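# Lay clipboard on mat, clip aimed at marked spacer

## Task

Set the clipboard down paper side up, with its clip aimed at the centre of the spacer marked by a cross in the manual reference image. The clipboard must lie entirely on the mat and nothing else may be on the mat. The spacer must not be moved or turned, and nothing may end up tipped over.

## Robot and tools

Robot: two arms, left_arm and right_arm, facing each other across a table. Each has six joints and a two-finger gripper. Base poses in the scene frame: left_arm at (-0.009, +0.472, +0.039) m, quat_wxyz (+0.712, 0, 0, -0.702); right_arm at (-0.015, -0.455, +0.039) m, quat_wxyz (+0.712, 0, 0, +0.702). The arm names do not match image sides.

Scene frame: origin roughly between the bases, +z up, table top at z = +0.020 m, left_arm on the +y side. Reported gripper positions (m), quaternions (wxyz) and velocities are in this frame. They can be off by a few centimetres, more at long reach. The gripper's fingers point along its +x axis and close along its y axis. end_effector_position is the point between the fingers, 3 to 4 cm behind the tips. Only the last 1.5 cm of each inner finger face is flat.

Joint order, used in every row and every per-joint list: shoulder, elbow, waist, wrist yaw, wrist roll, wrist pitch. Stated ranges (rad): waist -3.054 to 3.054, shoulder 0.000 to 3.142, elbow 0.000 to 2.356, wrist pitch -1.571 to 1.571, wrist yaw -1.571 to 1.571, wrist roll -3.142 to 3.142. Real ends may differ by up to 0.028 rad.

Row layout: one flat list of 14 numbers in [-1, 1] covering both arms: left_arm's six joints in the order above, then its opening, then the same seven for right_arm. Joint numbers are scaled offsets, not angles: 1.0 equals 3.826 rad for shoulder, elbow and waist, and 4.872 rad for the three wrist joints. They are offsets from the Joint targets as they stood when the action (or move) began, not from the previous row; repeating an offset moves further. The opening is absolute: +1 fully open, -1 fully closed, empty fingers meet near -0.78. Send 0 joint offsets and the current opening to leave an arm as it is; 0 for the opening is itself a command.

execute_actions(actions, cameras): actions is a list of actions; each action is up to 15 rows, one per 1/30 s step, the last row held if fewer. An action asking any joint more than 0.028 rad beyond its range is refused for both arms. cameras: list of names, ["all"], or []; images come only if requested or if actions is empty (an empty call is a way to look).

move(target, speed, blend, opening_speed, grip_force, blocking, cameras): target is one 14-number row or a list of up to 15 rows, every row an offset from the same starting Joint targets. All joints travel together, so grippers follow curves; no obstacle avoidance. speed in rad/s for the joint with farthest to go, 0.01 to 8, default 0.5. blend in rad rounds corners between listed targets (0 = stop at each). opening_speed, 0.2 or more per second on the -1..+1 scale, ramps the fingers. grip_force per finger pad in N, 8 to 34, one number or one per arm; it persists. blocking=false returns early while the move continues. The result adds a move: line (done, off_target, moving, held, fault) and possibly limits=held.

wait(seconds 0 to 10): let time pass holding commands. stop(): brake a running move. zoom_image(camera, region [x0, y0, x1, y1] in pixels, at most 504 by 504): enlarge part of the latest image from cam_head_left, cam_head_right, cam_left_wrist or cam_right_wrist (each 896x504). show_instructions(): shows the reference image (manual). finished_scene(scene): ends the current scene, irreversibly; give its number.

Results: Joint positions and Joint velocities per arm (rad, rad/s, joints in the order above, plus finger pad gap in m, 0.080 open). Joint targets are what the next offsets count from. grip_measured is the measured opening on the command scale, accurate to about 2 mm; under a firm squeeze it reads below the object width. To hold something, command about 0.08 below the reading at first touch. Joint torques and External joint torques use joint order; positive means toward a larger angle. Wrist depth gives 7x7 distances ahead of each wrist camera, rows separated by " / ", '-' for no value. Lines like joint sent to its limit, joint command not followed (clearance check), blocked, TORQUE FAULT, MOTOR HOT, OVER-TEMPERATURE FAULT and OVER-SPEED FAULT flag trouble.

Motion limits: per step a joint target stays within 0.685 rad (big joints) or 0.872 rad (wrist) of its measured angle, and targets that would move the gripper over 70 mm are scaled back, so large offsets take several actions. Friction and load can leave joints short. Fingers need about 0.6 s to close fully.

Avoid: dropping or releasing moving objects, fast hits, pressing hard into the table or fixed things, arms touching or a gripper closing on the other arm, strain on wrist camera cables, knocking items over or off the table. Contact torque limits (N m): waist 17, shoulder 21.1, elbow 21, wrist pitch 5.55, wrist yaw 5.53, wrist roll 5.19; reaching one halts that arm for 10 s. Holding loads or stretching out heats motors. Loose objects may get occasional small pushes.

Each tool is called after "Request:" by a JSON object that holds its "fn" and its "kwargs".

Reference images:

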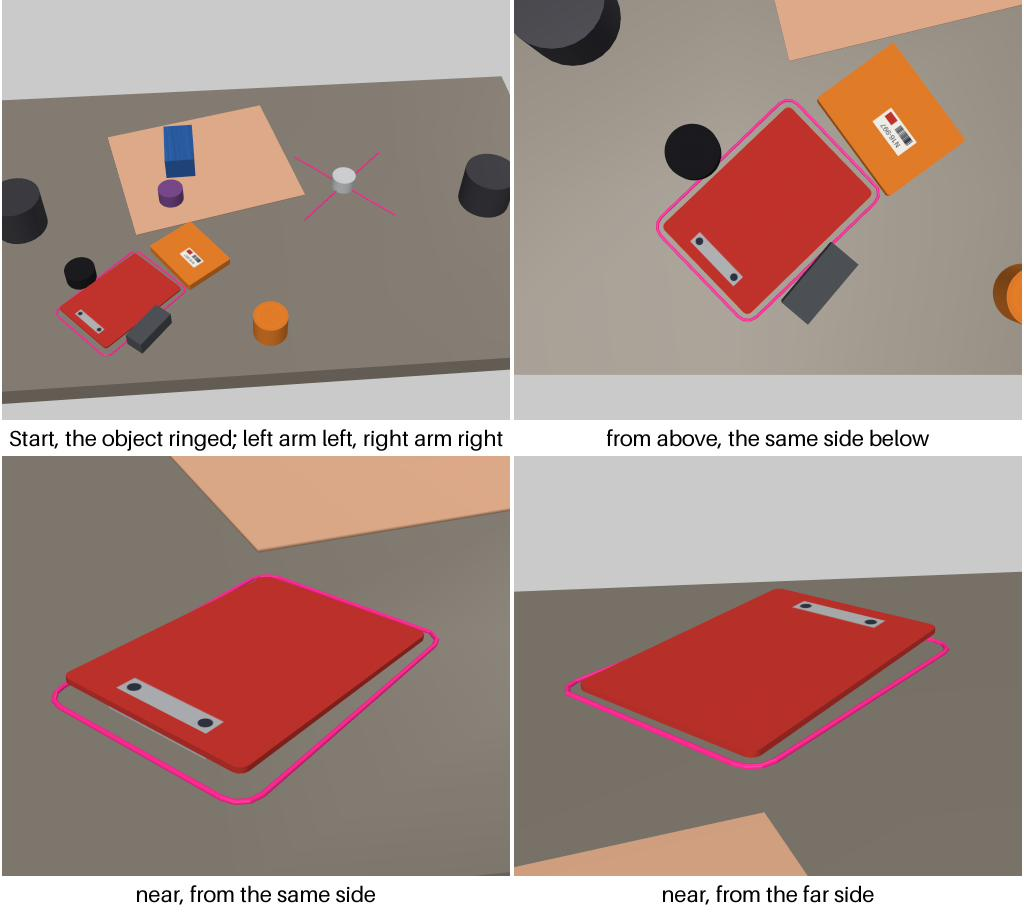

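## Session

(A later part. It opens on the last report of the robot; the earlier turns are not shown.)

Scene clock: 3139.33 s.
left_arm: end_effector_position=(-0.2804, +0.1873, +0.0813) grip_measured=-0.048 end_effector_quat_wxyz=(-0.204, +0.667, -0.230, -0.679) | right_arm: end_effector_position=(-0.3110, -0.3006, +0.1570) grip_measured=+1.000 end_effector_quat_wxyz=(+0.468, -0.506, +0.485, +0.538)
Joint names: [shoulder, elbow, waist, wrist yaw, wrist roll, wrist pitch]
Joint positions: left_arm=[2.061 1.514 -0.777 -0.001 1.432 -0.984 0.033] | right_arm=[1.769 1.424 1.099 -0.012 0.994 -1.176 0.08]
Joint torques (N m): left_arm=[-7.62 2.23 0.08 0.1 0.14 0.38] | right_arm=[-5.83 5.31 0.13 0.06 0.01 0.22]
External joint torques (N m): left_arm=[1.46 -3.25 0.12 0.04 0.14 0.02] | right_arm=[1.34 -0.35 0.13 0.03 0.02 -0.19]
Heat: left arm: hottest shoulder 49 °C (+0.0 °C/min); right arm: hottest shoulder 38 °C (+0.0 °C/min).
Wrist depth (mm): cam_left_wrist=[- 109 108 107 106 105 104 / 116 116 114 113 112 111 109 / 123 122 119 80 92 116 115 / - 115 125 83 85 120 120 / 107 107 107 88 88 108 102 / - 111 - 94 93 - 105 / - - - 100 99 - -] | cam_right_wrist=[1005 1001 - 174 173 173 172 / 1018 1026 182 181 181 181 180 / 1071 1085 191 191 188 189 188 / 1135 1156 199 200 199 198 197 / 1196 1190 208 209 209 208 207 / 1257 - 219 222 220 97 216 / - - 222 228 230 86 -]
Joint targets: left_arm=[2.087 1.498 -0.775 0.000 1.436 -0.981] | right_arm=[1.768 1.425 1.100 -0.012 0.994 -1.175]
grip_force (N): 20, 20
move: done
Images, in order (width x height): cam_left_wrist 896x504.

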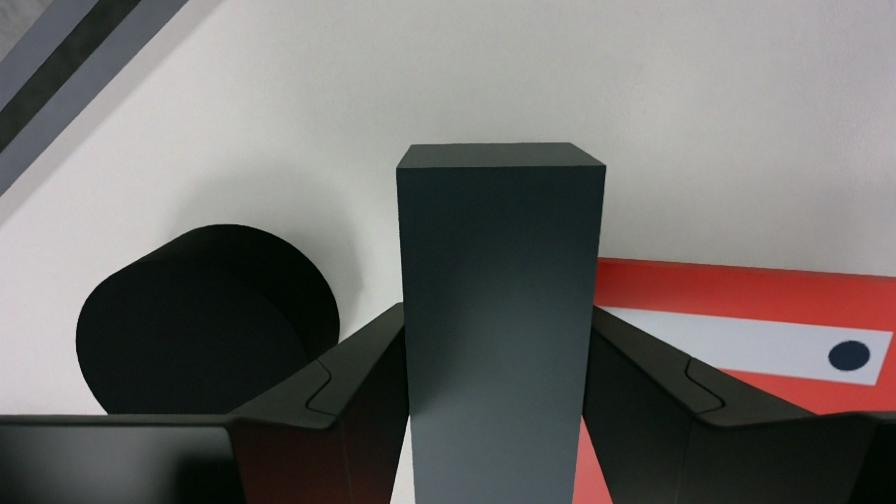

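Request:
{"fn": "move", "kwargs": {"target": [[0, 0, 0, 0, 0, 0, 0.33, 0, 0, 0, 0, 0, 0, 1.0], [-0.0050, 0.0120, 0, 0, 0, -0.0126, 0.33, 0, 0, 0, 0, 0, 0, 1.0]], "speed": 0.1, "opening_speed": 0.4, "cameras": ["cam_left_wrist", "cam_head_left"]}}

Scene clock: 3156.03 s.
left_arm: end_effector_position=(-0.2755, +0.1924, +0.0825) grip_measured=+0.327 end_effector_quat_wxyz=(-0.219, +0.674, -0.215, -0.672) | right_arm: end_effector_position=(-0.3110, -0.3006, +0.1570) grip_measured=+1.000 end_effector_quat_wxyz=(+0.468, -0.506, +0.485, +0.538)
Joint names: [shoulder, elbow, waist, wrist yaw, wrist roll, wrist pitch]
Joint positions: left_arm=[2.07 1.534 -0.777 -0.001 1.432 -1.041 0.05] | right_arm=[1.769 1.424 1.099 -0.012 0.994 -1.176 0.08]
Joint torques (N m): left_arm=[-11.15 4.82 0.14 0.1 0.12 -0.06] | right_arm=[-5.82 5.33 0.13 0.06 0.01 0.22]
External joint torques (N m): left_arm=[-2.03 -0.63 0.14 0.04 0.13 -0.35] | right_arm=[1.32 -0.34 0.13 0.03 0.02 -0.19]
Heat: left arm: hottest shoulder 49 °C (+2.0 °C/min); right arm: hottest shoulder 38 °C (+0.0 °C/min).
Wrist depth (mm): cam_left_wrist=[- 107 107 107 107 106 107 / - 112 112 111 111 112 112 / 117 116 117 116 77 119 119 / - 112 125 81 81 122 126 / - 104 110 88 85 116 118 / - - 88 92 92 - 125 / - - 81 100 102 79 -] | cam_right_wrist=[985 997 174 174 173 173 172 / 1022 1044 182 182 181 181 180 / 1085 1090 193 190 190 189 188 / 1146 1151 200 199 198 198 196 / 1201 1201 209 209 209 208 208 / 1225 - 220 222 221 97 217 / - - 224 234 231 86 -]
Joint targets: left_arm=[2.068 1.544 -0.775 0.000 1.436 -1.042] | right_arm=[1.768 1.425 1.100 -0.012 0.994 -1.175]
grip_force (N): 20, 20
move: done
Images, in order (width x height): cam_head_left 896x504, cam_left_wrist 896x504.

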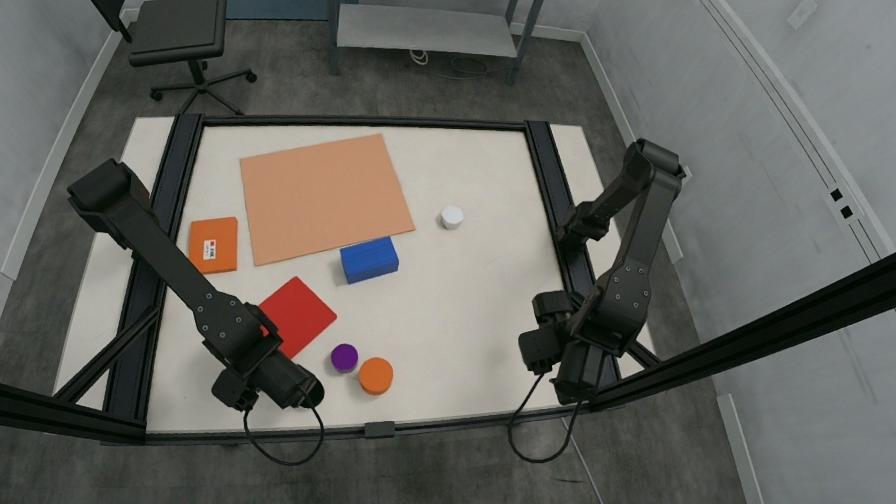

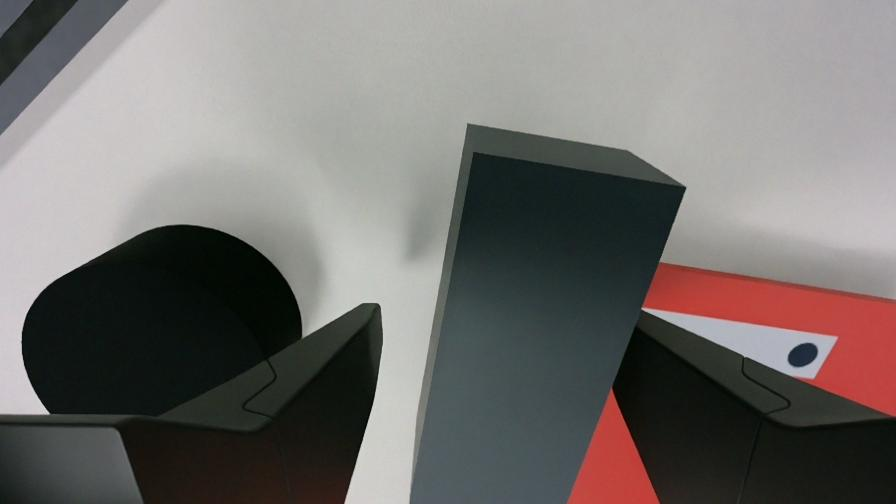

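Request:
{"fn": "move", "kwargs": {"target": [-0.0098, 0.0325, 0, 0, 0, -0.0342, 0.36, 0, 0, 0, 0, 0, 0, 1.0], "speed": 0.15, "cameras": ["cam_left_wrist", "cam_head_left"]}}

Scene clock: 3171.00 s.
left_arm: end_effector_position=(-0.2746, +0.1933, +0.1221) grip_measured=+0.357 end_effector_quat_wxyz=(-0.225, +0.677, -0.210, -0.669) | right_arm: end_effector_position=(-0.3110, -0.3006, +0.1570) grip_measured=+1.000 end_effector_quat_wxyz=(+0.468, -0.506, +0.485, +0.538)
Joint names: [shoulder, elbow, waist, wrist yaw, wrist roll, wrist pitch]
Joint positions: left_arm=[2.046 1.659 -0.777 -0.001 1.432 -1.207 0.051] | right_arm=[1.769 1.424 1.099 -0.012 0.994 -1.176 0.08]
Joint torques (N m): left_arm=[-12.9 4.93 0.13 0.1 0.13 -0.08] | right_arm=[-5.83 5.31 0.13 0.06 0.02 0.21]
External joint torques (N m): left_arm=[-3.81 -0.65 0.06 0.05 0.13 -0.33] | right_arm=[1.29 -0.34 0.13 0.03 0.02 -0.19]
Motor temperatures (°C): left_arm=[52 43 28 29 27 27] | right_arm=[38 35 28 29 27 29]
Heat: left arm: hottest shoulder 52 °C (+5.0 °C/min); right arm: hottest shoulder 38 °C (+0.0 °C/min). Fold the left arm in close to its base, or ease its load, before you think long.
Wrist depth (mm): cam_left_wrist=[142 139 142 143 143 144 142 / 147 149 149 148 149 152 154 / 154 155 157 119 156 160 161 / 164 138 152 125 152 157 169 / - 145 143 132 134 163 180 / 183 - 91 181 178 - 190 / - - 196 196 193 75 -] | cam_right_wrist=[997 993 173 174 173 172 173 / 1039 1048 183 182 182 181 180 / 1085 1062 190 - 190 188 188 / 1151 1130 200 201 199 197 196 / 1190 1201 208 210 209 208 208 / 1238 - 219 224 220 97 216 / - - 216 227 229 86 -]
Joint targets: left_arm=[2.031 1.668 -0.775 0.000 1.436 -1.209] | right_arm=[1.768 1.425 1.100 -0.012 0.994 -1.175]
MOTOR HOT: the shoulder of the left arm reports 52 °C; the controller stops that arm at 95 °C. To cool a motor, set the load down, stop pushing, or move to a pose that needs little force.
grip_force (N): 20, 20
move: done
Images, in order (width x height): cam_head_left 896x504, cam_left_wrist 896x504.

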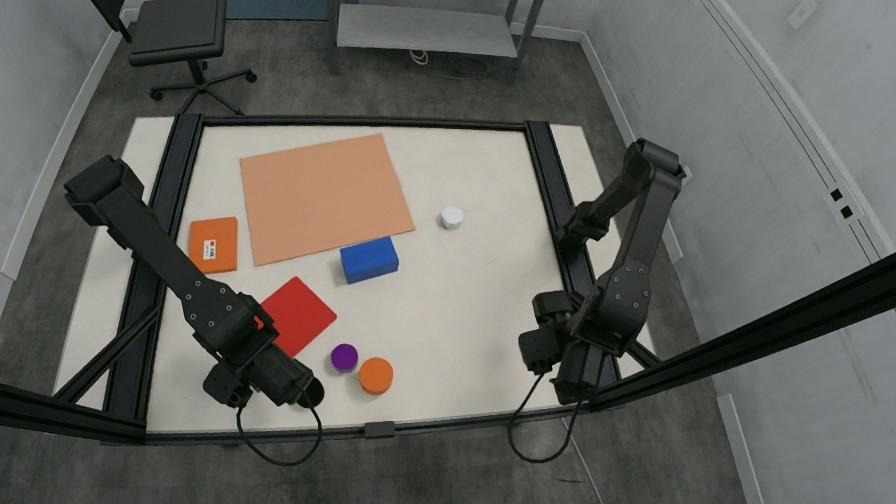

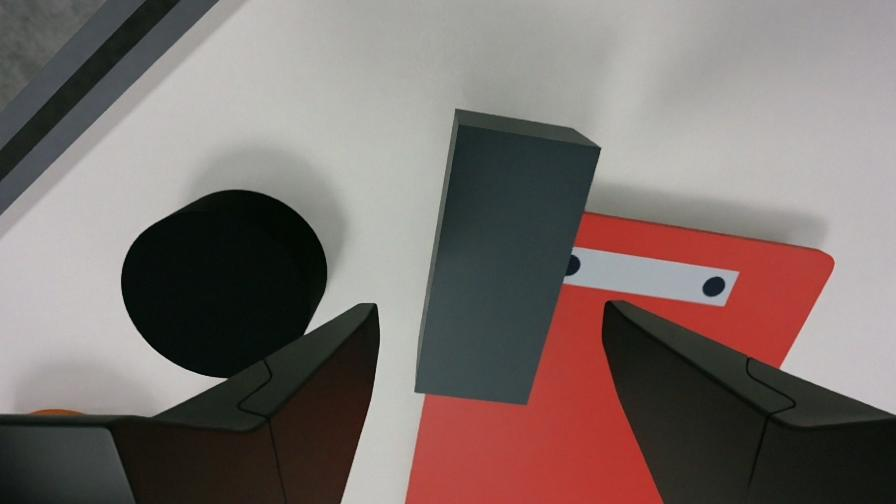

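Request:
{"fn": "move", "kwargs": {"target": [[-0.0067, -0.0220, 0.0057, 0, 0.0364, 0.0123, 0.44, 0, 0, 0, 0, 0, 0, 1.0], [0.0044, -0.0517, 0.0057, 0, 0.0364, 0.0444, 0.44, 0, 0, 0, 0, 0, 0, 1.0], [0.0044, -0.0517, 0.0057, 0, 0.0364, 0.0444, -0.08, 0, 0, 0, 0, 0, 0, 1.0]], "speed": [0.3, 0.2, 0.3], "opening_speed": 0.8, "cameras": ["cam_left_wrist"]}}

Scene clock: 3240.50 s.
left_arm: end_effector_position=(-0.2668, +0.1896, +0.0824) grip_measured=-0.048 end_effector_quat_wxyz=(-0.262, +0.652, -0.276, -0.656) | right_arm: end_effector_position=(-0.3110, -0.3006, +0.1570) grip_measured=+1.000 end_effector_quat_wxyz=(+0.468, -0.506, +0.485, +0.538)
Joint names: [shoulder, elbow, waist, wrist yaw, wrist roll, wrist pitch]
Joint positions: left_arm=[2.034 1.479 -0.756 -0.001 1.609 -0.994 0.033] | right_arm=[1.769 1.424 1.099 -0.012 0.994 -1.176 0.08]
Joint torques (N m): left_arm=[-8.88 2.96 0.23 0.1 0.14 0.23] | right_arm=[-5.83 5.32 0.13 0.06 0.02 0.22]
External joint torques (N m): left_arm=[0.02 -2.47 0.27 0.04 0.14 -0.08] | right_arm=[1.32 -0.35 0.14 0.02 0.02 -0.19]
Motor temperatures (°C): left_arm=[72 44 28 29 27 27] | right_arm=[38 35 28 29 27 29]
Heat: left arm: hottest shoulder 72 °C (+13.1 °C/min); right arm: hottest shoulder 38 °C (+0.0 °C/min). Fold the left arm in close to its base, or ease its load, before you think long.
Wrist depth (mm): cam_left_wrist=[- 109 108 108 106 106 105 / 114 115 113 110 - 111 111 / 121 120 120 77 77 116 116 / - 125 127 81 83 110 111 / - 106 122 87 86 117 117 / 113 - - 93 93 - 124 / - - - 101 99 - -] | cam_right_wrist=[989 981 174 174 173 172 172 / 1031 1026 182 181 180 180 178 / 1095 1100 191 190 189 188 189 / 1125 1130 199 200 198 197 198 / 1184 1190 208 210 208 208 207 / 1225 - 220 222 221 97 217 / - - 219 228 229 86 -]
Joint targets: left_arm=[2.048 1.470 -0.753 0.000 1.613 -0.992] | right_arm=[1.768 1.425 1.100 -0.012 0.994 -1.175]
MOTOR HOT: still on. The shoulder of the left arm reports 72 °C.
grip_force (N): 20, 20
move: done
Images, in order (width x height): cam_left_wrist 896x504.

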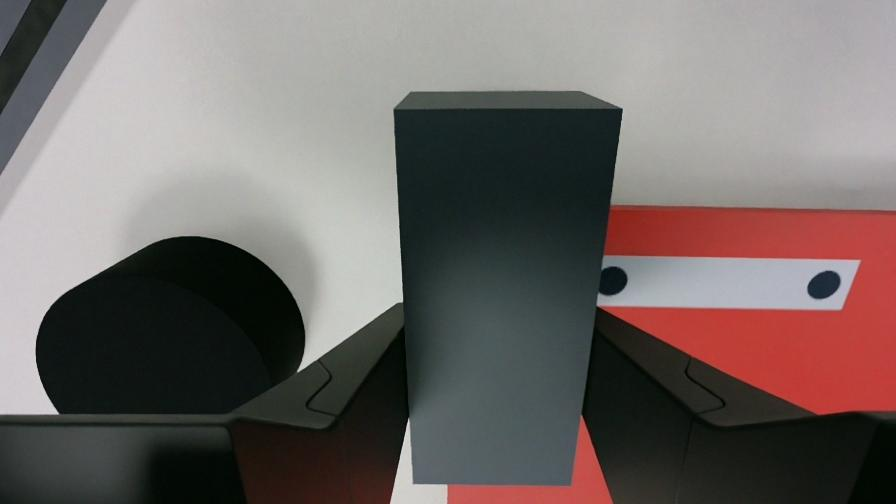

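Request:
{"fn": "move", "kwargs": {"target": [[-0.0022, 0.0291, -0.0083, 0, -0.0064, -0.0248, -0.08, 0, 0, 0, 0, 0, 0, 1.0], [0.0059, 0.0091, -0.0083, 0, -0.0064, -0.0027, -0.08, 0, 0, 0, 0, 0, 0, 1.0]], "speed": [0.25, 0.15], "cameras": ["cam_left_wrist"]}}

Scene clock: 3258.67 s.
left_arm: end_effector_position=(-0.2789, +0.1922, +0.0833) grip_measured=-0.048 end_effector_quat_wxyz=(-0.262, +0.651, -0.277, -0.656) | right_arm: end_effector_position=(-0.3110, -0.3006, +0.1570) grip_measured=+1.000 end_effector_quat_wxyz=(+0.468, -0.506, +0.485, +0.538)
Joint names: [shoulder, elbow, waist, wrist yaw, wrist roll, wrist pitch]
Joint positions: left_arm=[2.055 1.514 -0.783 -0.001 1.585 -1.007 0.033] | right_arm=[1.769 1.424 1.099 -0.012 0.994 -1.176 0.08]
Joint torques (N m): left_arm=[-8.93 2.88 -0.41 0.1 -0.07 0.25] | right_arm=[-5.83 5.32 0.14 0.06 0.01 0.21]
External joint torques (N m): left_arm=[0.12 -2.58 -0.47 0.05 -0.07 -0.07] | right_arm=[1.34 -0.35 0.06 0.03 0.02 -0.19]
Motor temperatures (°C): left_arm=[64 43 28 29 27 27] | right_arm=[38 35 28 29 27 29]
Heat: left arm: hottest shoulder 64 °C (-2.0 °C/min); right arm: hottest shoulder 38 °C (+0.0 °C/min). Fold the left arm in close to its base, or ease its load, before you think long.
Wrist depth (mm): cam_left_wrist=[- 109 108 109 107 106 106 / - 116 114 111 - 112 111 / 121 121 120 77 77 118 117 / 130 127 127 81 83 113 112 / 134 108 125 87 86 117 117 / 113 111 - 93 93 - 123 / - - - 101 99 - -] | cam_right_wrist=[985 981 175 173 174 173 172 / 1026 1035 182 181 181 180 180 / 1076 1080 191 189 189 189 188 / 1120 1135 200 201 198 200 197 / 1190 1196 208 209 209 208 208 / 1219 - 220 224 221 97 216 / - - 221 230 231 86 -]
Joint targets: left_arm=[2.070 1.505 -0.785 0.000 1.582 -1.005] | right_arm=[1.768 1.425 1.100 -0.012 0.994 -1.175]
MOTOR HOT: still on. The shoulder of the left arm reports 64 °C.
grip_force (N): 20, 20
move: done
Images, in order (width x height): cam_left_wrist 896x504.

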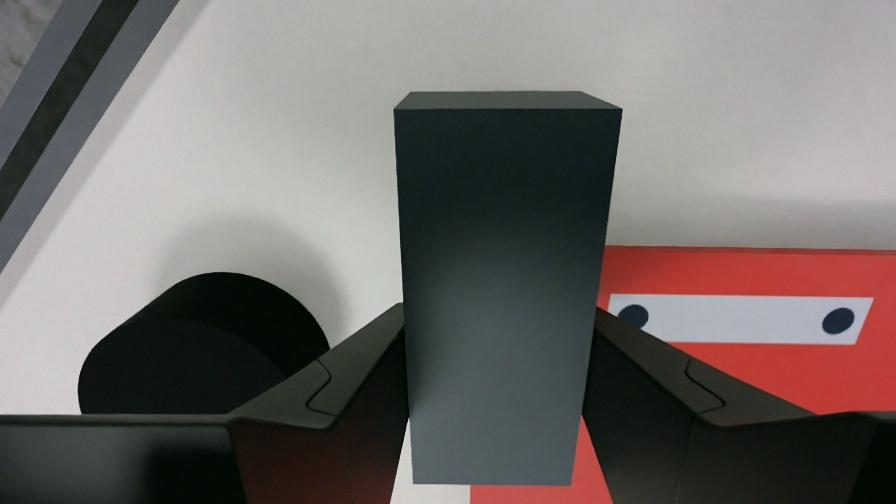

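Request:
{"fn": "move", "kwargs": {"target": [[0, 0, 0, 0, 0, 0, 0.30, 0, 0, 0, 0, 0, 0, 1.0], [-0.0081, 0.0200, 0, 0, 0, -0.0221, 0.30, 0, 0, 0, 0, 0, 0, 1.0]], "speed": 0.15, "opening_speed": 0.4, "cameras": ["cam_left_wrist"]}}

Scene clock: 3265.93 s.
left_arm: end_effector_position=(-0.2745, +0.1968, +0.0974) grip_measured=+0.297 end_effector_quat_wxyz=(-0.277, +0.657, -0.262, -0.650) | right_arm: end_effector_position=(-0.3110, -0.3006, +0.1570) grip_measured=+1.000 end_effector_quat_wxyz=(+0.468, -0.506, +0.485, +0.538)
Joint names: [shoulder, elbow, waist, wrist yaw, wrist roll, wrist pitch]
Joint positions: left_arm=[2.055 1.572 -0.783 -0.001 1.585 -1.111 0.048] | right_arm=[1.769 1.424 1.099 -0.012 0.994 -1.176 0.08]
Joint torques (N m): left_arm=[-12.85 4.83 -0.26 0.1 -0.07 -0.1] | right_arm=[-5.83 5.32 0.14 0.06 0.01 0.21]
External joint torques (N m): left_arm=[-3.86 -0.58 -0.27 0.05 -0.08 -0.33] | right_arm=[1.34 -0.36 0.13 0.03 0.02 -0.2]
Motor temperatures (°C): left_arm=[61 42 28 29 27 27] | right_arm=[38 35 28 29 27 29]
Heat: left arm: hottest shoulder 61 °C (-7.0 °C/min); right arm: hottest shoulder 38 °C (+0.0 °C/min). Fold the left arm in close to its base, or ease its load, before you think long.
Wrist depth (mm): cam_left_wrist=[119 119 120 121 121 122 122 / 123 126 125 102 127 128 128 / 132 131 133 90 133 135 136 / 139 138 139 95 127 129 130 / 120 119 129 104 133 135 139 / 125 - 87 109 144 - 147 / - - 88 160 161 78 -] | cam_right_wrist=[993 985 174 174 176 173 172 / 1022 1031 182 181 181 180 180 / 1109 1080 191 - 190 189 188 / 1135 1100 200 - 198 198 197 / 1207 1190 210 212 209 209 208 / 1232 - 219 221 220 97 217 / - - 221 229 231 86 -]
Joint targets: left_arm=[2.039 1.582 -0.785 0.000 1.582 -1.113] | right_arm=[1.768 1.425 1.100 -0.012 0.994 -1.175]
MOTOR HOT: still on. The shoulder of the left arm reports 61 °C.
grip_force (N): 20, 20
move: done
Images, in order (width x height): cam_left_wrist 896x504.

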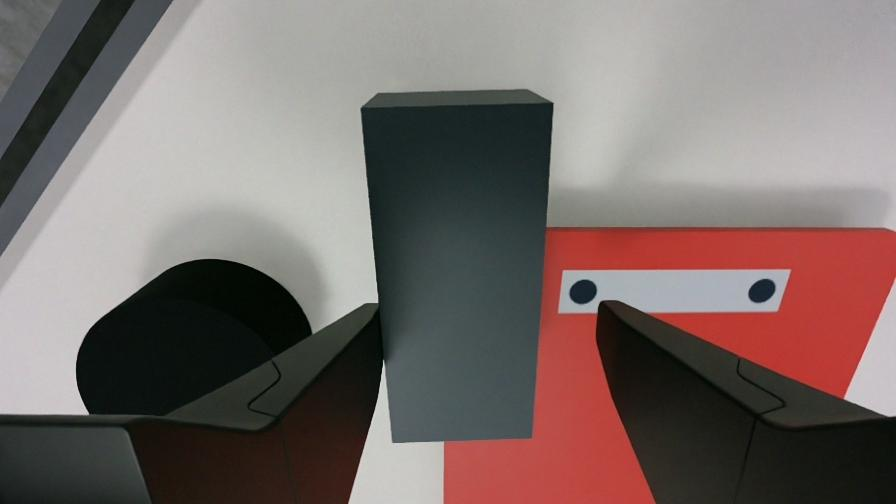

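Request:
{"fn": "move", "kwargs": {"target": [-0.0037, 0.0230, 0.0006, 0, 0, -0.0248, 0.36, 0, 0, 0, 0, 0, 0, 1.0], "speed": 0.2, "cameras": ["cam_left_wrist", "cam_head_left"]}}

Scene clock: 3281.43 s.
left_arm: end_effector_position=(-0.2729, +0.1985, +0.1249) grip_measured=+0.357 end_effector_quat_wxyz=(-0.283, +0.659, -0.256, -0.648) | right_arm: end_effector_position=(-0.3110, -0.3006, +0.1570) grip_measured=+1.000 end_effector_quat_wxyz=(+0.468, -0.506, +0.485, +0.538)
Joint names: [shoulder, elbow, waist, wrist yaw, wrist roll, wrist pitch]
Joint positions: left_arm=[2.04 1.66 -0.783 -0.001 1.585 -1.232 0.051] | right_arm=[1.769 1.424 1.099 -0.012 0.994 -1.176 0.08]
Joint torques (N m): left_arm=[-12.64 4.89 -0.01 0.1 -0.06 -0.12] | right_arm=[-5.82 5.31 0.14 0.06 0.01 0.21]
External joint torques (N m): left_arm=[-3.57 -0.72 -0.07 0.05 -0.07 -0.36] | right_arm=[1.3 -0.31 0.09 0.03 0.02 -0.18]
Motor temperatures (°C): left_arm=[61 44 28 29 27 27] | right_arm=[38 35 28 29 27 29]
Heat: left arm: hottest shoulder 61 °C (-10.1 °C/min); right arm: hottest shoulder 38 °C (+0.0 °C/min). Fold the left arm in close to its base, or ease its load, before you think long.
Wrist depth (mm): cam_left_wrist=[938 142 145 146 147 149 150 / 149 150 150 114 154 156 159 / 155 158 159 118 162 163 166 / 166 162 167 126 159 160 175 / 174 147 146 135 167 169 189 / 183 - 91 184 182 - 198 / - - 200 199 198 75 -] | cam_right_wrist=[993 993 175 174 173 172 172 / 1031 1039 182 182 181 180 180 / 1071 1100 191 190 189 189 188 / 1115 1140 199 200 199 198 197 / 1190 1184 209 210 209 208 208 / 1225 - 219 224 221 97 216 / - - 217 229 231 86 -]
Joint targets: left_arm=[2.025 1.670 -0.783 0.000 1.582 -1.234] | right_arm=[1.768 1.425 1.100 -0.012 0.994 -1.175]
MOTOR HOT: still on. The shoulder of the left arm reports 61 °C.
grip_force (N): 20, 20
move: done
Images, in order (width x height): cam_head_left 896x504, cam_left_wrist 896x504.

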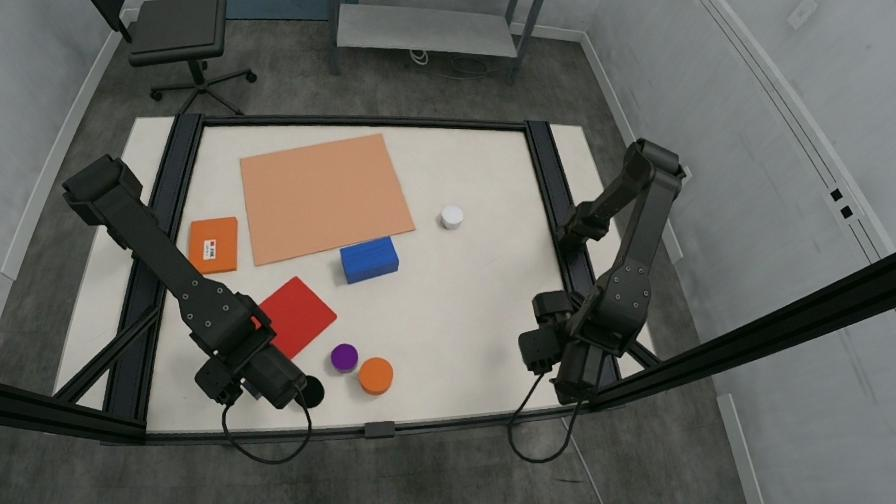

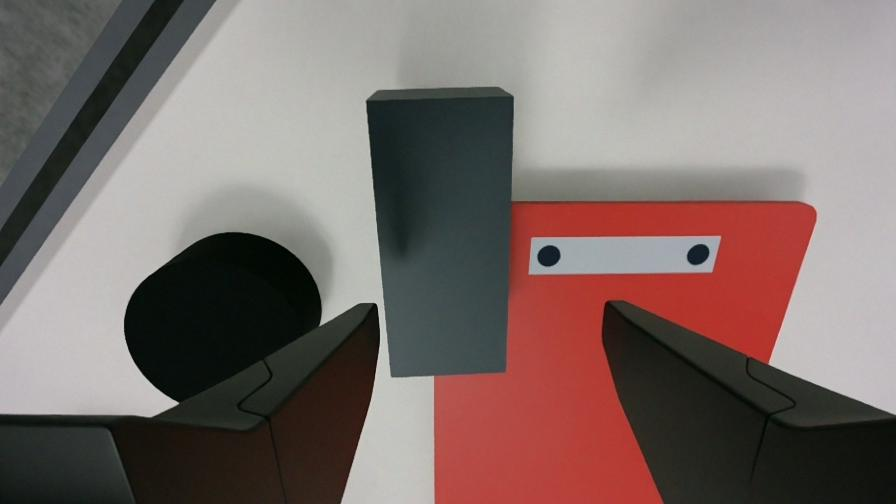

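Request:
{"fn": "move", "kwargs": {"target": [[-0.3381, -0.3695, 0.0405, 0, -0.0023, 0.2076, 0.33, 0, 0, 0, 0, 0, 0, -0.75], [-0.3381, -0.3695, 0.0405, 0, -0.0023, 0.2076, 0.33, 0.1801, 0.1494, -0.1859, 0.0025, -0.2040, 0.2210, -0.75]], "speed": [0.8, 0.6], "opening_speed": 2, "cameras": ["all"]}}

Scene clock: 3407.53 s.
left_arm: end_effector_position=(-0.1458, +0.2781, +0.1217) grip_measured=+0.333 end_effector_quat_wxyz=(+0.089, +0.521, -0.480, -0.700) | right_arm: end_effector_position=(-0.2546, +0.1531, +0.1426) grip_measured=-0.747 end_effector_quat_wxyz=(+0.541, -0.228, +0.156, +0.794)
Joint names: [shoulder, elbow, waist, wrist yaw, wrist roll, wrist pitch]
Joint positions: left_arm=[0.739 0.266 -0.631 -0.001 1.574 -0.225 0.05] | right_arm=[2.442 1.986 0.389 0 0.001 -0.102 0.001]
Joint torques (N m): left_arm=[-2.12 3.92 0.29 0.08 -0.13 1.54] | right_arm=[-8.68 7.42 -0.23 0.02 -0.04 1.73]
External joint torques (N m): left_arm=[-1.1 -2.77 0.3 0.04 -0.09 0.08] | right_arm=[3.88 0.65 -0.43 0.02 -0.04 0.14]
Motor temperatures (°C): left_arm=[74 44 28 29 27 28] | right_arm=[38 35 28 29 27 30]
Heat: left arm: hottest shoulder 74 °C (-2.0 °C/min); right arm: hottest shoulder 38 °C (+0.0 °C/min). Fold the left arm in close to its base, or ease its load, before you think long.
Wrist depth (mm): cam_left_wrist=[2005 2245 205 189 155 128 109 / 1775 358 256 194 147 131 113 / 216 191 285 211 162 137 115 / 199 189 322 215 168 147 117 / 182 185 103 243 186 142 122 / 195 - 89 274 204 - 125 / - - 81 296 220 80 -] | cam_right_wrist=[855 1747 1811 320 328 265 358 / 1457 1699 1924 291 290 292 - / 1156 1424 250 252 256 252 270 / 1066 1384 212 217 207 228 221 / 1146 193 191 155 186 195 204 / 180 173 178 83 172 170 184 / - - - - - 161 171]
Joint targets: left_arm=[0.731 0.256 -0.628 0.000 1.571 -0.222] | right_arm=[2.457 1.997 0.388 0.000 0.000 -0.098]
MOTOR HOT: still on. The shoulder of the left arm reports 74 °C.
grip_force (N): 20, 20
move: done

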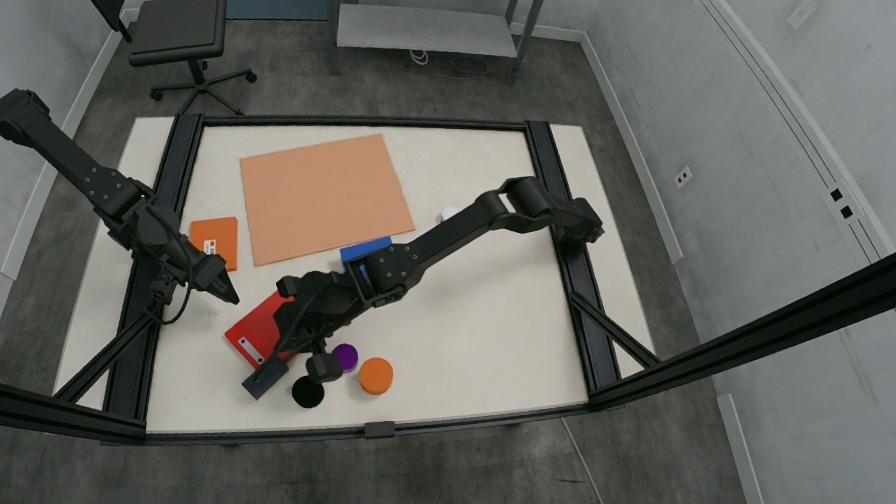

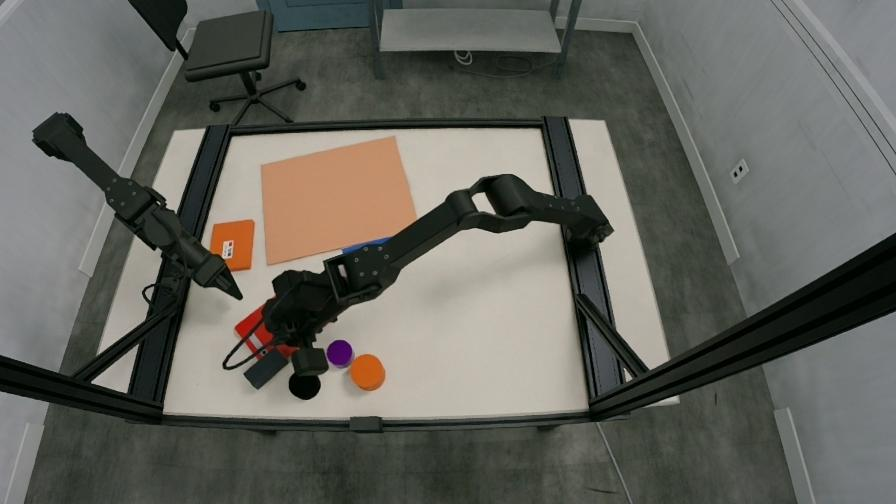

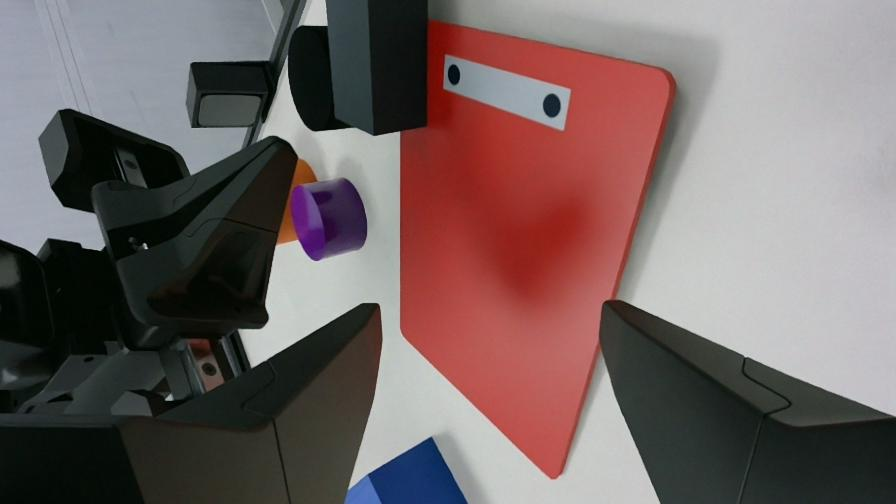

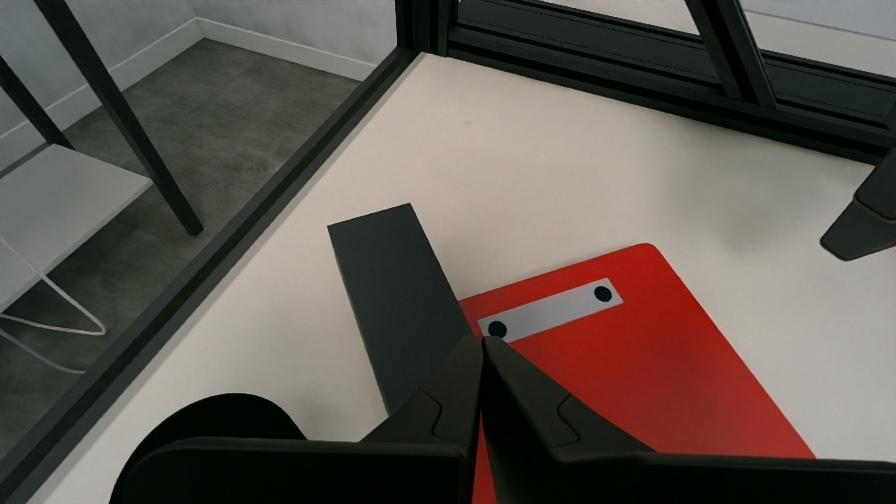

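Request:
{"fn": "move", "kwargs": {"target": [[0, 0, 0, 0, 0, 0, 0.33, 0.0194, -0.0224, 0.0031, 0, 0, 0.0327, -0.75], [0, 0, 0, 0, 0, 0, 0.33, 0.0268, -0.0261, 0.0031, 0, 0, 0.0414, -0.75]], "speed": [0.25, 0.05], "cameras": ["cam_left_wrist", "cam_right_wrist"]}}

Scene clock: 3428.27 s.
left_arm: end_effector_position=(-0.1458, +0.2781, +0.1217) grip_measured=+0.333 end_effector_quat_wxyz=(+0.089, +0.521, -0.480, -0.700) | right_arm: end_effector_position=(-0.2654, +0.1581, +0.0987) grip_measured=-0.747 end_effector_quat_wxyz=(+0.540, -0.206, +0.139, +0.804)
Joint names: [shoulder, elbow, waist, wrist yaw, wrist roll, wrist pitch]
Joint positions: left_arm=[0.739 0.266 -0.631 -0.001 1.574 -0.225 0.05] | right_arm=[2.526 1.916 0.401 0 0.001 0.108 0.001]
Joint torques (N m): left_arm=[-2.11 3.91 0.29 0.08 -0.12 1.54] | right_arm=[-6.9 4.04 -0.04 0.05 -0.04 1.12]
External joint torques (N m): left_arm=[-1.05 -2.81 0.29 0.04 -0.08 0.07] | right_arm=[5.75 -2.49 0.04 0.04 -0.05 -0.48]
Motor temperatures (°C): left_arm=[60 45 28 29 27 33] | right_arm=[42 37 28 29 27 32]
Heat: left arm: hottest shoulder 60 °C (-17.2 °C/min); right arm: hottest shoulder 42 °C (+4.0 °C/min). Fold the left arm in close to its base, or ease its load, before you think long.
Wrist depth (mm): cam_left_wrist=[2284 - 276 186 151 128 109 / 1751 270 208 196 133 131 113 / 197 219 213 206 142 142 115 / 168 205 217 239 162 146 117 / 204 204 209 226 153 145 122 / 217 - 89 220 205 - 125 / - - 81 291 221 80 -] | cam_right_wrist=[1339 - - 290 288 269 347 / 1156 1759 1710 246 252 256 251 / 1146 1475 203 207 218 160 226 / 1026 169 172 175 156 142 140 / 155 150 154 122 144 130 123 / 135 112 138 83 - 123 114 / - - - - - - 108]
Joint targets: left_arm=[0.731 0.256 -0.628 0.000 1.571 -0.222] | right_arm=[2.559 1.897 0.400 0.000 0.000 0.103]
MOTOR HOT: still on. The shoulder of the left arm reports 60 °C.
grip_force (N): 20, 20
move: off_target (right_arm); right_arm: the shoulder is farthest, 0.033 rad from its target
Images, in order (width x height): cam_left_wrist 896x504, cam_right_wrist 896x504.

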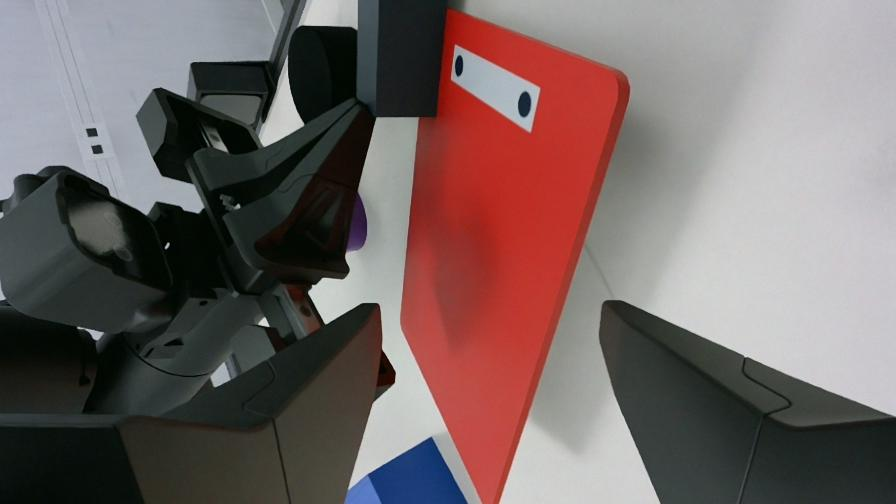

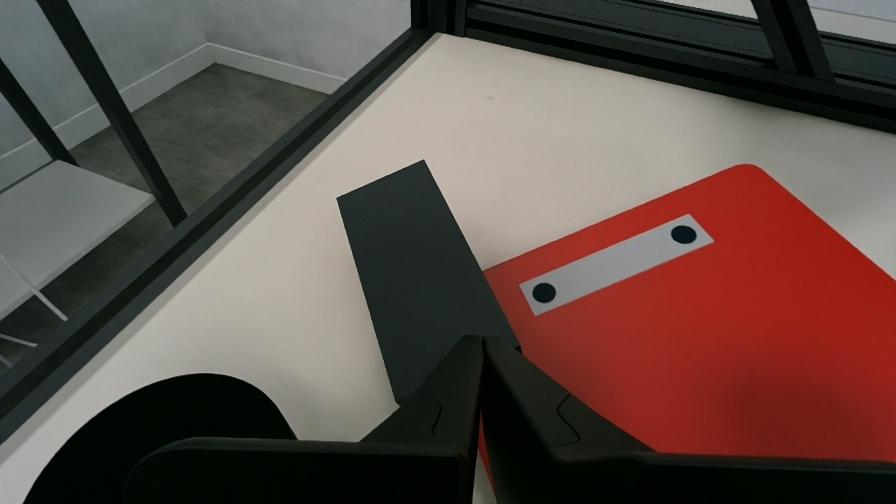

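Request:
{"fn": "move", "kwargs": {"target": [0.0841, -0.0145, 0, 0, 0, 0.0485, 0.11, 0, 0, 0, 0, 0, 0, -0.75], "speed": 0.4, "cameras": ["cam_left_wrist", "cam_head_left"]}}

Scene clock: 3529.30 s.
left_arm: end_effector_position=(-0.1500, +0.2720, +0.0694) grip_measured=+0.113 end_effector_quat_wxyz=(+0.046, +0.550, -0.447, -0.705) | right_arm: end_effector_position=(-0.2654, +0.1582, +0.0989) grip_measured=-0.747 end_effector_quat_wxyz=(+0.540, -0.205, +0.139, +0.804)
Joint names: [shoulder, elbow, waist, wrist yaw, wrist roll, wrist pitch]
Joint positions: left_arm=[1.046 0.21 -0.631 -0.001 1.574 0.012 0.04] | right_arm=[2.526 1.916 0.401 0 0.001 0.109 0.001]
Joint torques (N m): left_arm=[-1.42 3.17 0.25 0.08 -0.12 1.3] | right_arm=[-6.9 4.01 -0.04 0.05 -0.04 1.04]
External joint torques (N m): left_arm=[0.58 -2.67 0.26 0.05 -0.09 -0.05] | right_arm=[5.85 -2.61 -0.05 0.04 -0.04 -0.6]
Motor temperatures (°C): left_arm=[45 45 28 29 27 38] | right_arm=[42 32 28 29 27 33]
Heat: left arm: hottest shoulder 45 °C (-5.1 °C/min); right arm: hottest shoulder 42 °C (+0.0 °C/min).
Wrist depth (mm): cam_left_wrist=[- 145 138 121 99 84 - / 293 158 151 93 99 85 74 / 162 167 147 105 110 91 79 / 154 176 164 126 114 93 78 / 158 279 154 107 113 95 80 / 159 - 74 147 131 - - / - - 85 164 139 - -] | cam_right_wrist=[1331 - - 298 - - 235 / 1213 1735 1895 247 254 257 248 / 1162 1559 206 211 206 222 221 / 1035 173 177 175 159 148 140 / - 150 155 121 142 133 125 / 136 109 139 83 128 123 117 / - - - - - - 111]
Joint targets: left_arm=[1.053 0.200 -0.628 0.000 1.571 0.014] | right_arm=[2.559 1.898 0.400 0.000 0.000 0.103]
MOTOR HOT: cleared for the motors of the left arm.
grip_force (N): 20, 20
move: off_target (right_arm); right_arm: the shoulder is farthest, 0.033 rad from its target
Images, in order (width x height): cam_head_left 896x504, cam_left_wrist 896x504.

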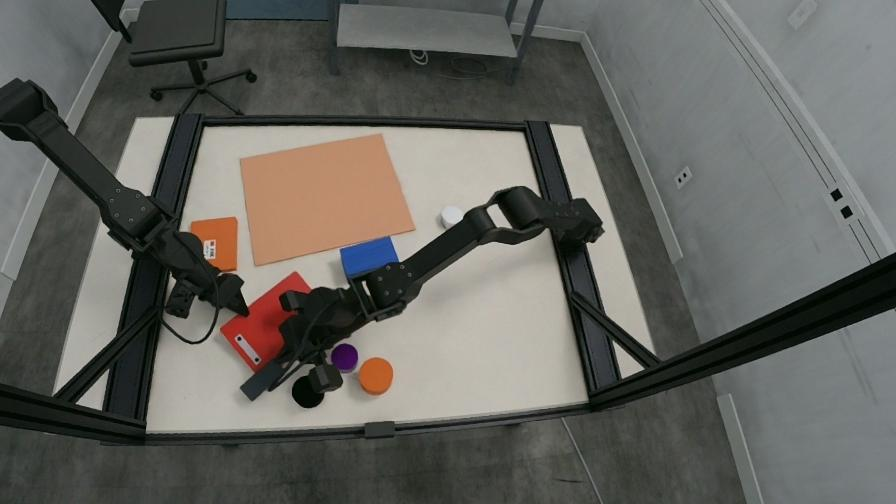

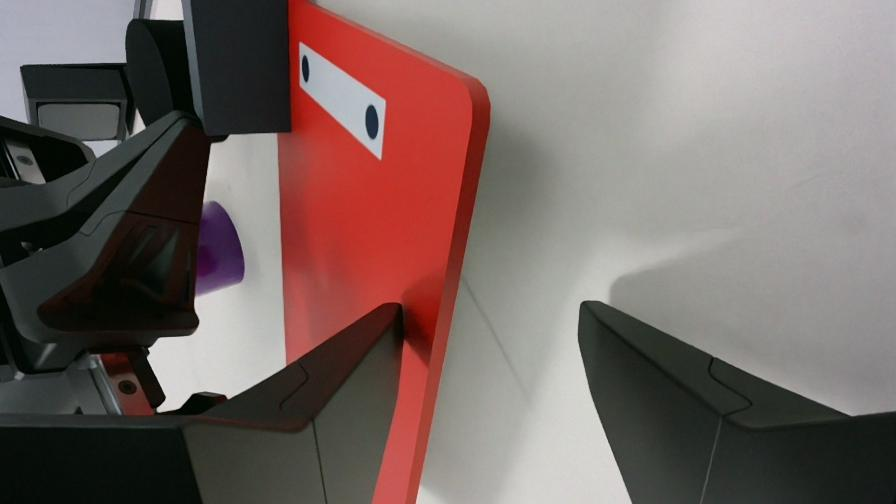

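Request:
{"fn": "move", "kwargs": {"target": [0.0603, 0.0290, 0, 0, 0, 0.0249, 0.11, 0, 0, 0, 0, 0, 0, -0.75], "speed": 0.12, "cameras": ["cam_left_wrist"]}}

Scene clock: 3546.47 s.
left_arm: end_effector_position=(-0.1686, +0.2452, +0.0653) grip_measured=+0.112 end_effector_quat_wxyz=(+0.042, +0.552, -0.444, -0.705) | right_arm: end_effector_position=(-0.2655, +0.1584, +0.0986) grip_measured=-0.747 end_effector_quat_wxyz=(+0.540, -0.205, +0.139, +0.804)
Joint names: [shoulder, elbow, waist, wrist yaw, wrist roll, wrist pitch]
Joint positions: left_arm=[1.273 0.304 -0.63 -0.001 1.574 0.134 0.04] | right_arm=[2.527 1.916 0.401 0 0.001 0.111 0.001]
Joint torques (N m): left_arm=[-2.45 4.5 0.18 0.09 -0.11 1.23] | right_arm=[-7.01 4 -0.06 0.05 -0.04 0.92]
External joint torques (N m): left_arm=[0.71 -0.9 0.19 0.05 -0.08 -0.11] | right_arm=[5.95 -2.7 -0.17 0.05 -0.05 -0.74]
Heat: left arm: hottest shoulder 44 °C (-4.0 °C/min); right arm: hottest shoulder 42 °C (+0.0 °C/min).
Wrist depth (mm): cam_left_wrist=[- 171 127 88 92 81 66 / 273 133 134 95 - 81 71 / 137 134 161 95 - 88 - / 130 146 176 93 - 90 73 / - 154 179 96 80 91 76 / - 146 75 99 81 - - / - - 85 105 86 - -] | cam_right_wrist=[912 1824 1642 293 282 291 149 / 1493 1747 1798 246 245 249 249 / 1146 1466 205 203 211 159 205 / 1062 175 172 156 158 144 136 / 951 150 154 119 141 131 110 / 135 113 139 83 129 122 113 / - - - - - - 109]
Joint targets: left_arm=[1.284 0.311 -0.628 0.000 1.571 0.135] | right_arm=[2.559 1.898 0.400 0.000 0.000 0.103]
grip_force (N): 20, 20
move: off_target (right_arm); right_arm: the shoulder is farthest, 0.032 rad from its target
Images, in order (width x height): cam_left_wrist 896x504.

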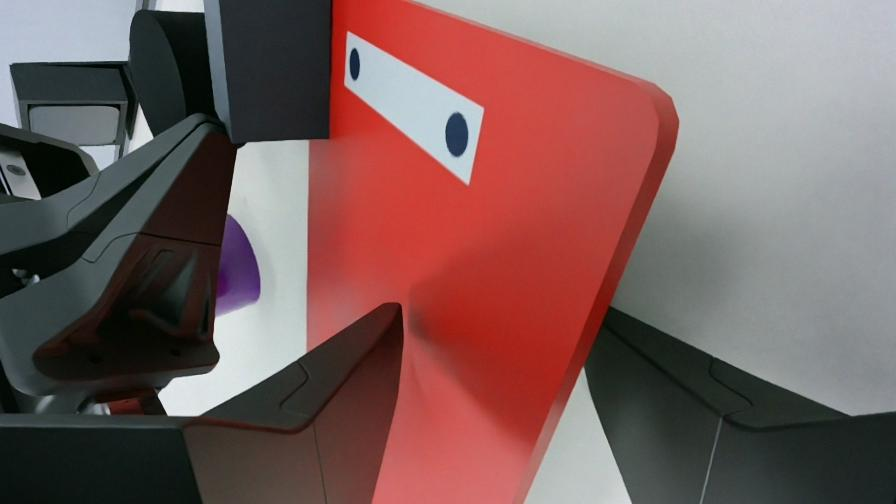

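Request:
{"fn": "move", "kwargs": {"target": [-0.0183, -0.0118, 0, 0, 0, 0.0236, 0.11, 0, 0, 0, 0, 0, 0, -0.75], "speed": 0.1, "cameras": ["cam_left_wrist"]}}

Scene clock: 3579.17 s.
left_arm: end_effector_position=(-0.1739, +0.2378, +0.0832) grip_measured=+0.112 end_effector_quat_wxyz=(+0.085, +0.524, -0.477, -0.701) | right_arm: end_effector_position=(-0.2659, +0.1582, +0.0986) grip_measured=-0.747 end_effector_quat_wxyz=(+0.540, -0.205, +0.139, +0.804)
Joint names: [shoulder, elbow, waist, wrist yaw, wrist roll, wrist pitch]
Joint positions: left_arm=[1.226 0.271 -0.63 -0.001 1.574 0.244 0.04] | right_arm=[2.527 1.916 0.402 0 0.001 0.111 0.001]
Joint torques (N m): left_arm=[-4.98 3.41 0.19 0.08 -0.12 1.79] | right_arm=[-7.01 4.01 -0.13 0.05 -0.04 0.92]
External joint torques (N m): left_arm=[-1.99 -2.19 0.19 0.04 -0.08 0.32] | right_arm=[5.7 -2.57 -0.24 0.05 -0.04 -0.71]
Heat: left arm: hottest elbow 45 °C (+0.0 °C/min); right arm: hottest shoulder 40 °C (-2.0 °C/min).
Wrist depth (mm): cam_left_wrist=[1673 265 136 130 94 92 82 / 198 279 146 141 - - 84 / 177 154 154 137 87 - - / 161 145 166 129 88 - 85 / 153 141 168 143 89 - 89 / 144 140 75 136 82 - 92 / - - 85 156 83 - -] | cam_right_wrist=[852 - - 280 290 289 145 / 1466 1747 1866 250 253 258 243 / 1167 1502 202 203 215 155 220 / 1062 175 172 156 154 142 128 / 159 149 154 - 140 128 92 / 135 113 138 83 127 119 111 / - - - - - - 105]
Joint targets: left_arm=[1.214 0.266 -0.628 0.000 1.571 0.250] | right_arm=[2.559 1.898 0.400 0.000 0.000 0.103]
grip_force (N): 20, 20
move: off_target (right_arm); right_arm: the shoulder is farthest, 0.032 rad from its target
Images, in order (width x height): cam_left_wrist 896x504.

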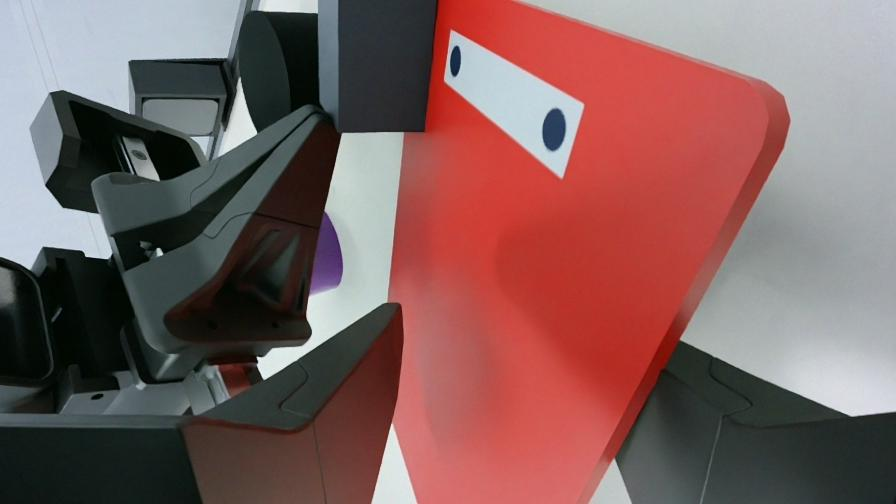

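Request:
{"fn": "move", "kwargs": {"target": [0.0043, -0.0218, 0, 0, 0, 0.0491, 0.11, 0, 0, 0, 0, 0, 0, -0.75], "speed": 0.1, "cameras": ["cam_left_wrist"]}}

Scene clock: 3585.77 s.
left_arm: end_effector_position=(-0.1771, +0.2333, +0.0951) grip_measured=+0.112 end_effector_quat_wxyz=(+0.140, +0.486, -0.516, -0.692) | right_arm: end_effector_position=(-0.2674, +0.1576, +0.0986) grip_measured=-0.747 end_effector_quat_wxyz=(+0.539, -0.205, +0.138, +0.805)
Joint names: [shoulder, elbow, waist, wrist yaw, wrist roll, wrist pitch]
Joint positions: left_arm=[1.226 0.187 -0.63 -0.001 1.574 0.483 0.04] | right_arm=[2.527 1.916 0.404 -0.001 0.001 0.111 0.001]
Joint torques (N m): left_arm=[-2.71 3.31 0.21 0.07 -0.13 1.93] | right_arm=[-7.02 4.02 -0.36 0.07 -0.04 0.92]
External joint torques (N m): left_arm=[0.06 -2.06 0.22 0.04 -0.08 0.36] | right_arm=[5.89 -2.67 -0.37 0.06 -0.04 -0.74]
Heat: left arm: hottest elbow 45 °C (+0.0 °C/min); right arm: hottest shoulder 40 °C (-2.0 °C/min).
Wrist depth (mm): cam_left_wrist=[- 1662 232 139 110 105 - / - 222 308 150 108 - - / - 176 163 199 107 - 86 / 153 178 169 213 95 - 94 / 140 156 153 172 103 112 100 / 161 - 75 168 84 - 98 / - - 85 163 89 - -] | cam_right_wrist=[1361 1653 - - 276 301 142 / 1399 1735 1687 249 253 259 247 / 1178 1457 206 155 213 151 132 / 1053 170 176 141 147 135 123 / 1105 151 156 - 137 121 113 / 136 113 139 83 123 113 104 / - - - - - - 100]
Joint targets: left_arm=[1.230 0.183 -0.628 0.000 1.571 0.489] | right_arm=[2.559 1.898 0.400 0.000 0.000 0.103]
grip_force (N): 20, 20
move: off_target (right_arm); right_arm: the shoulder is farthest, 0.032 rad from its target
Images, in order (width x height): cam_left_wrist 896x504.

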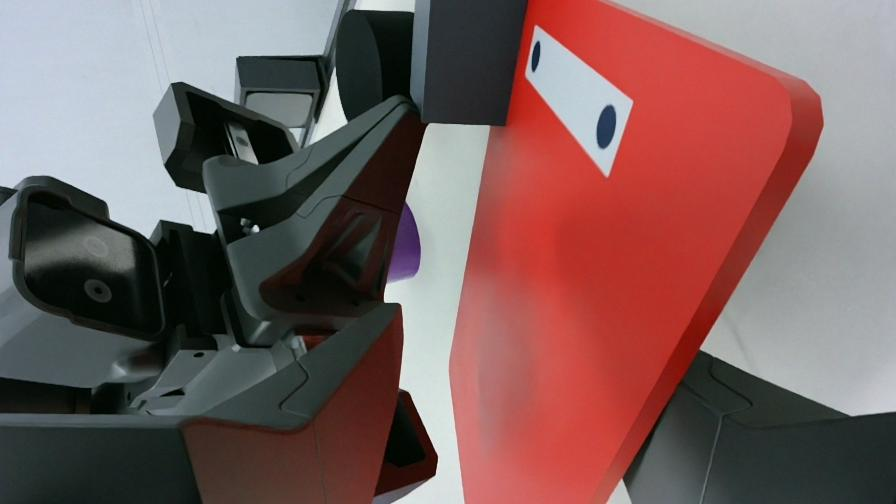

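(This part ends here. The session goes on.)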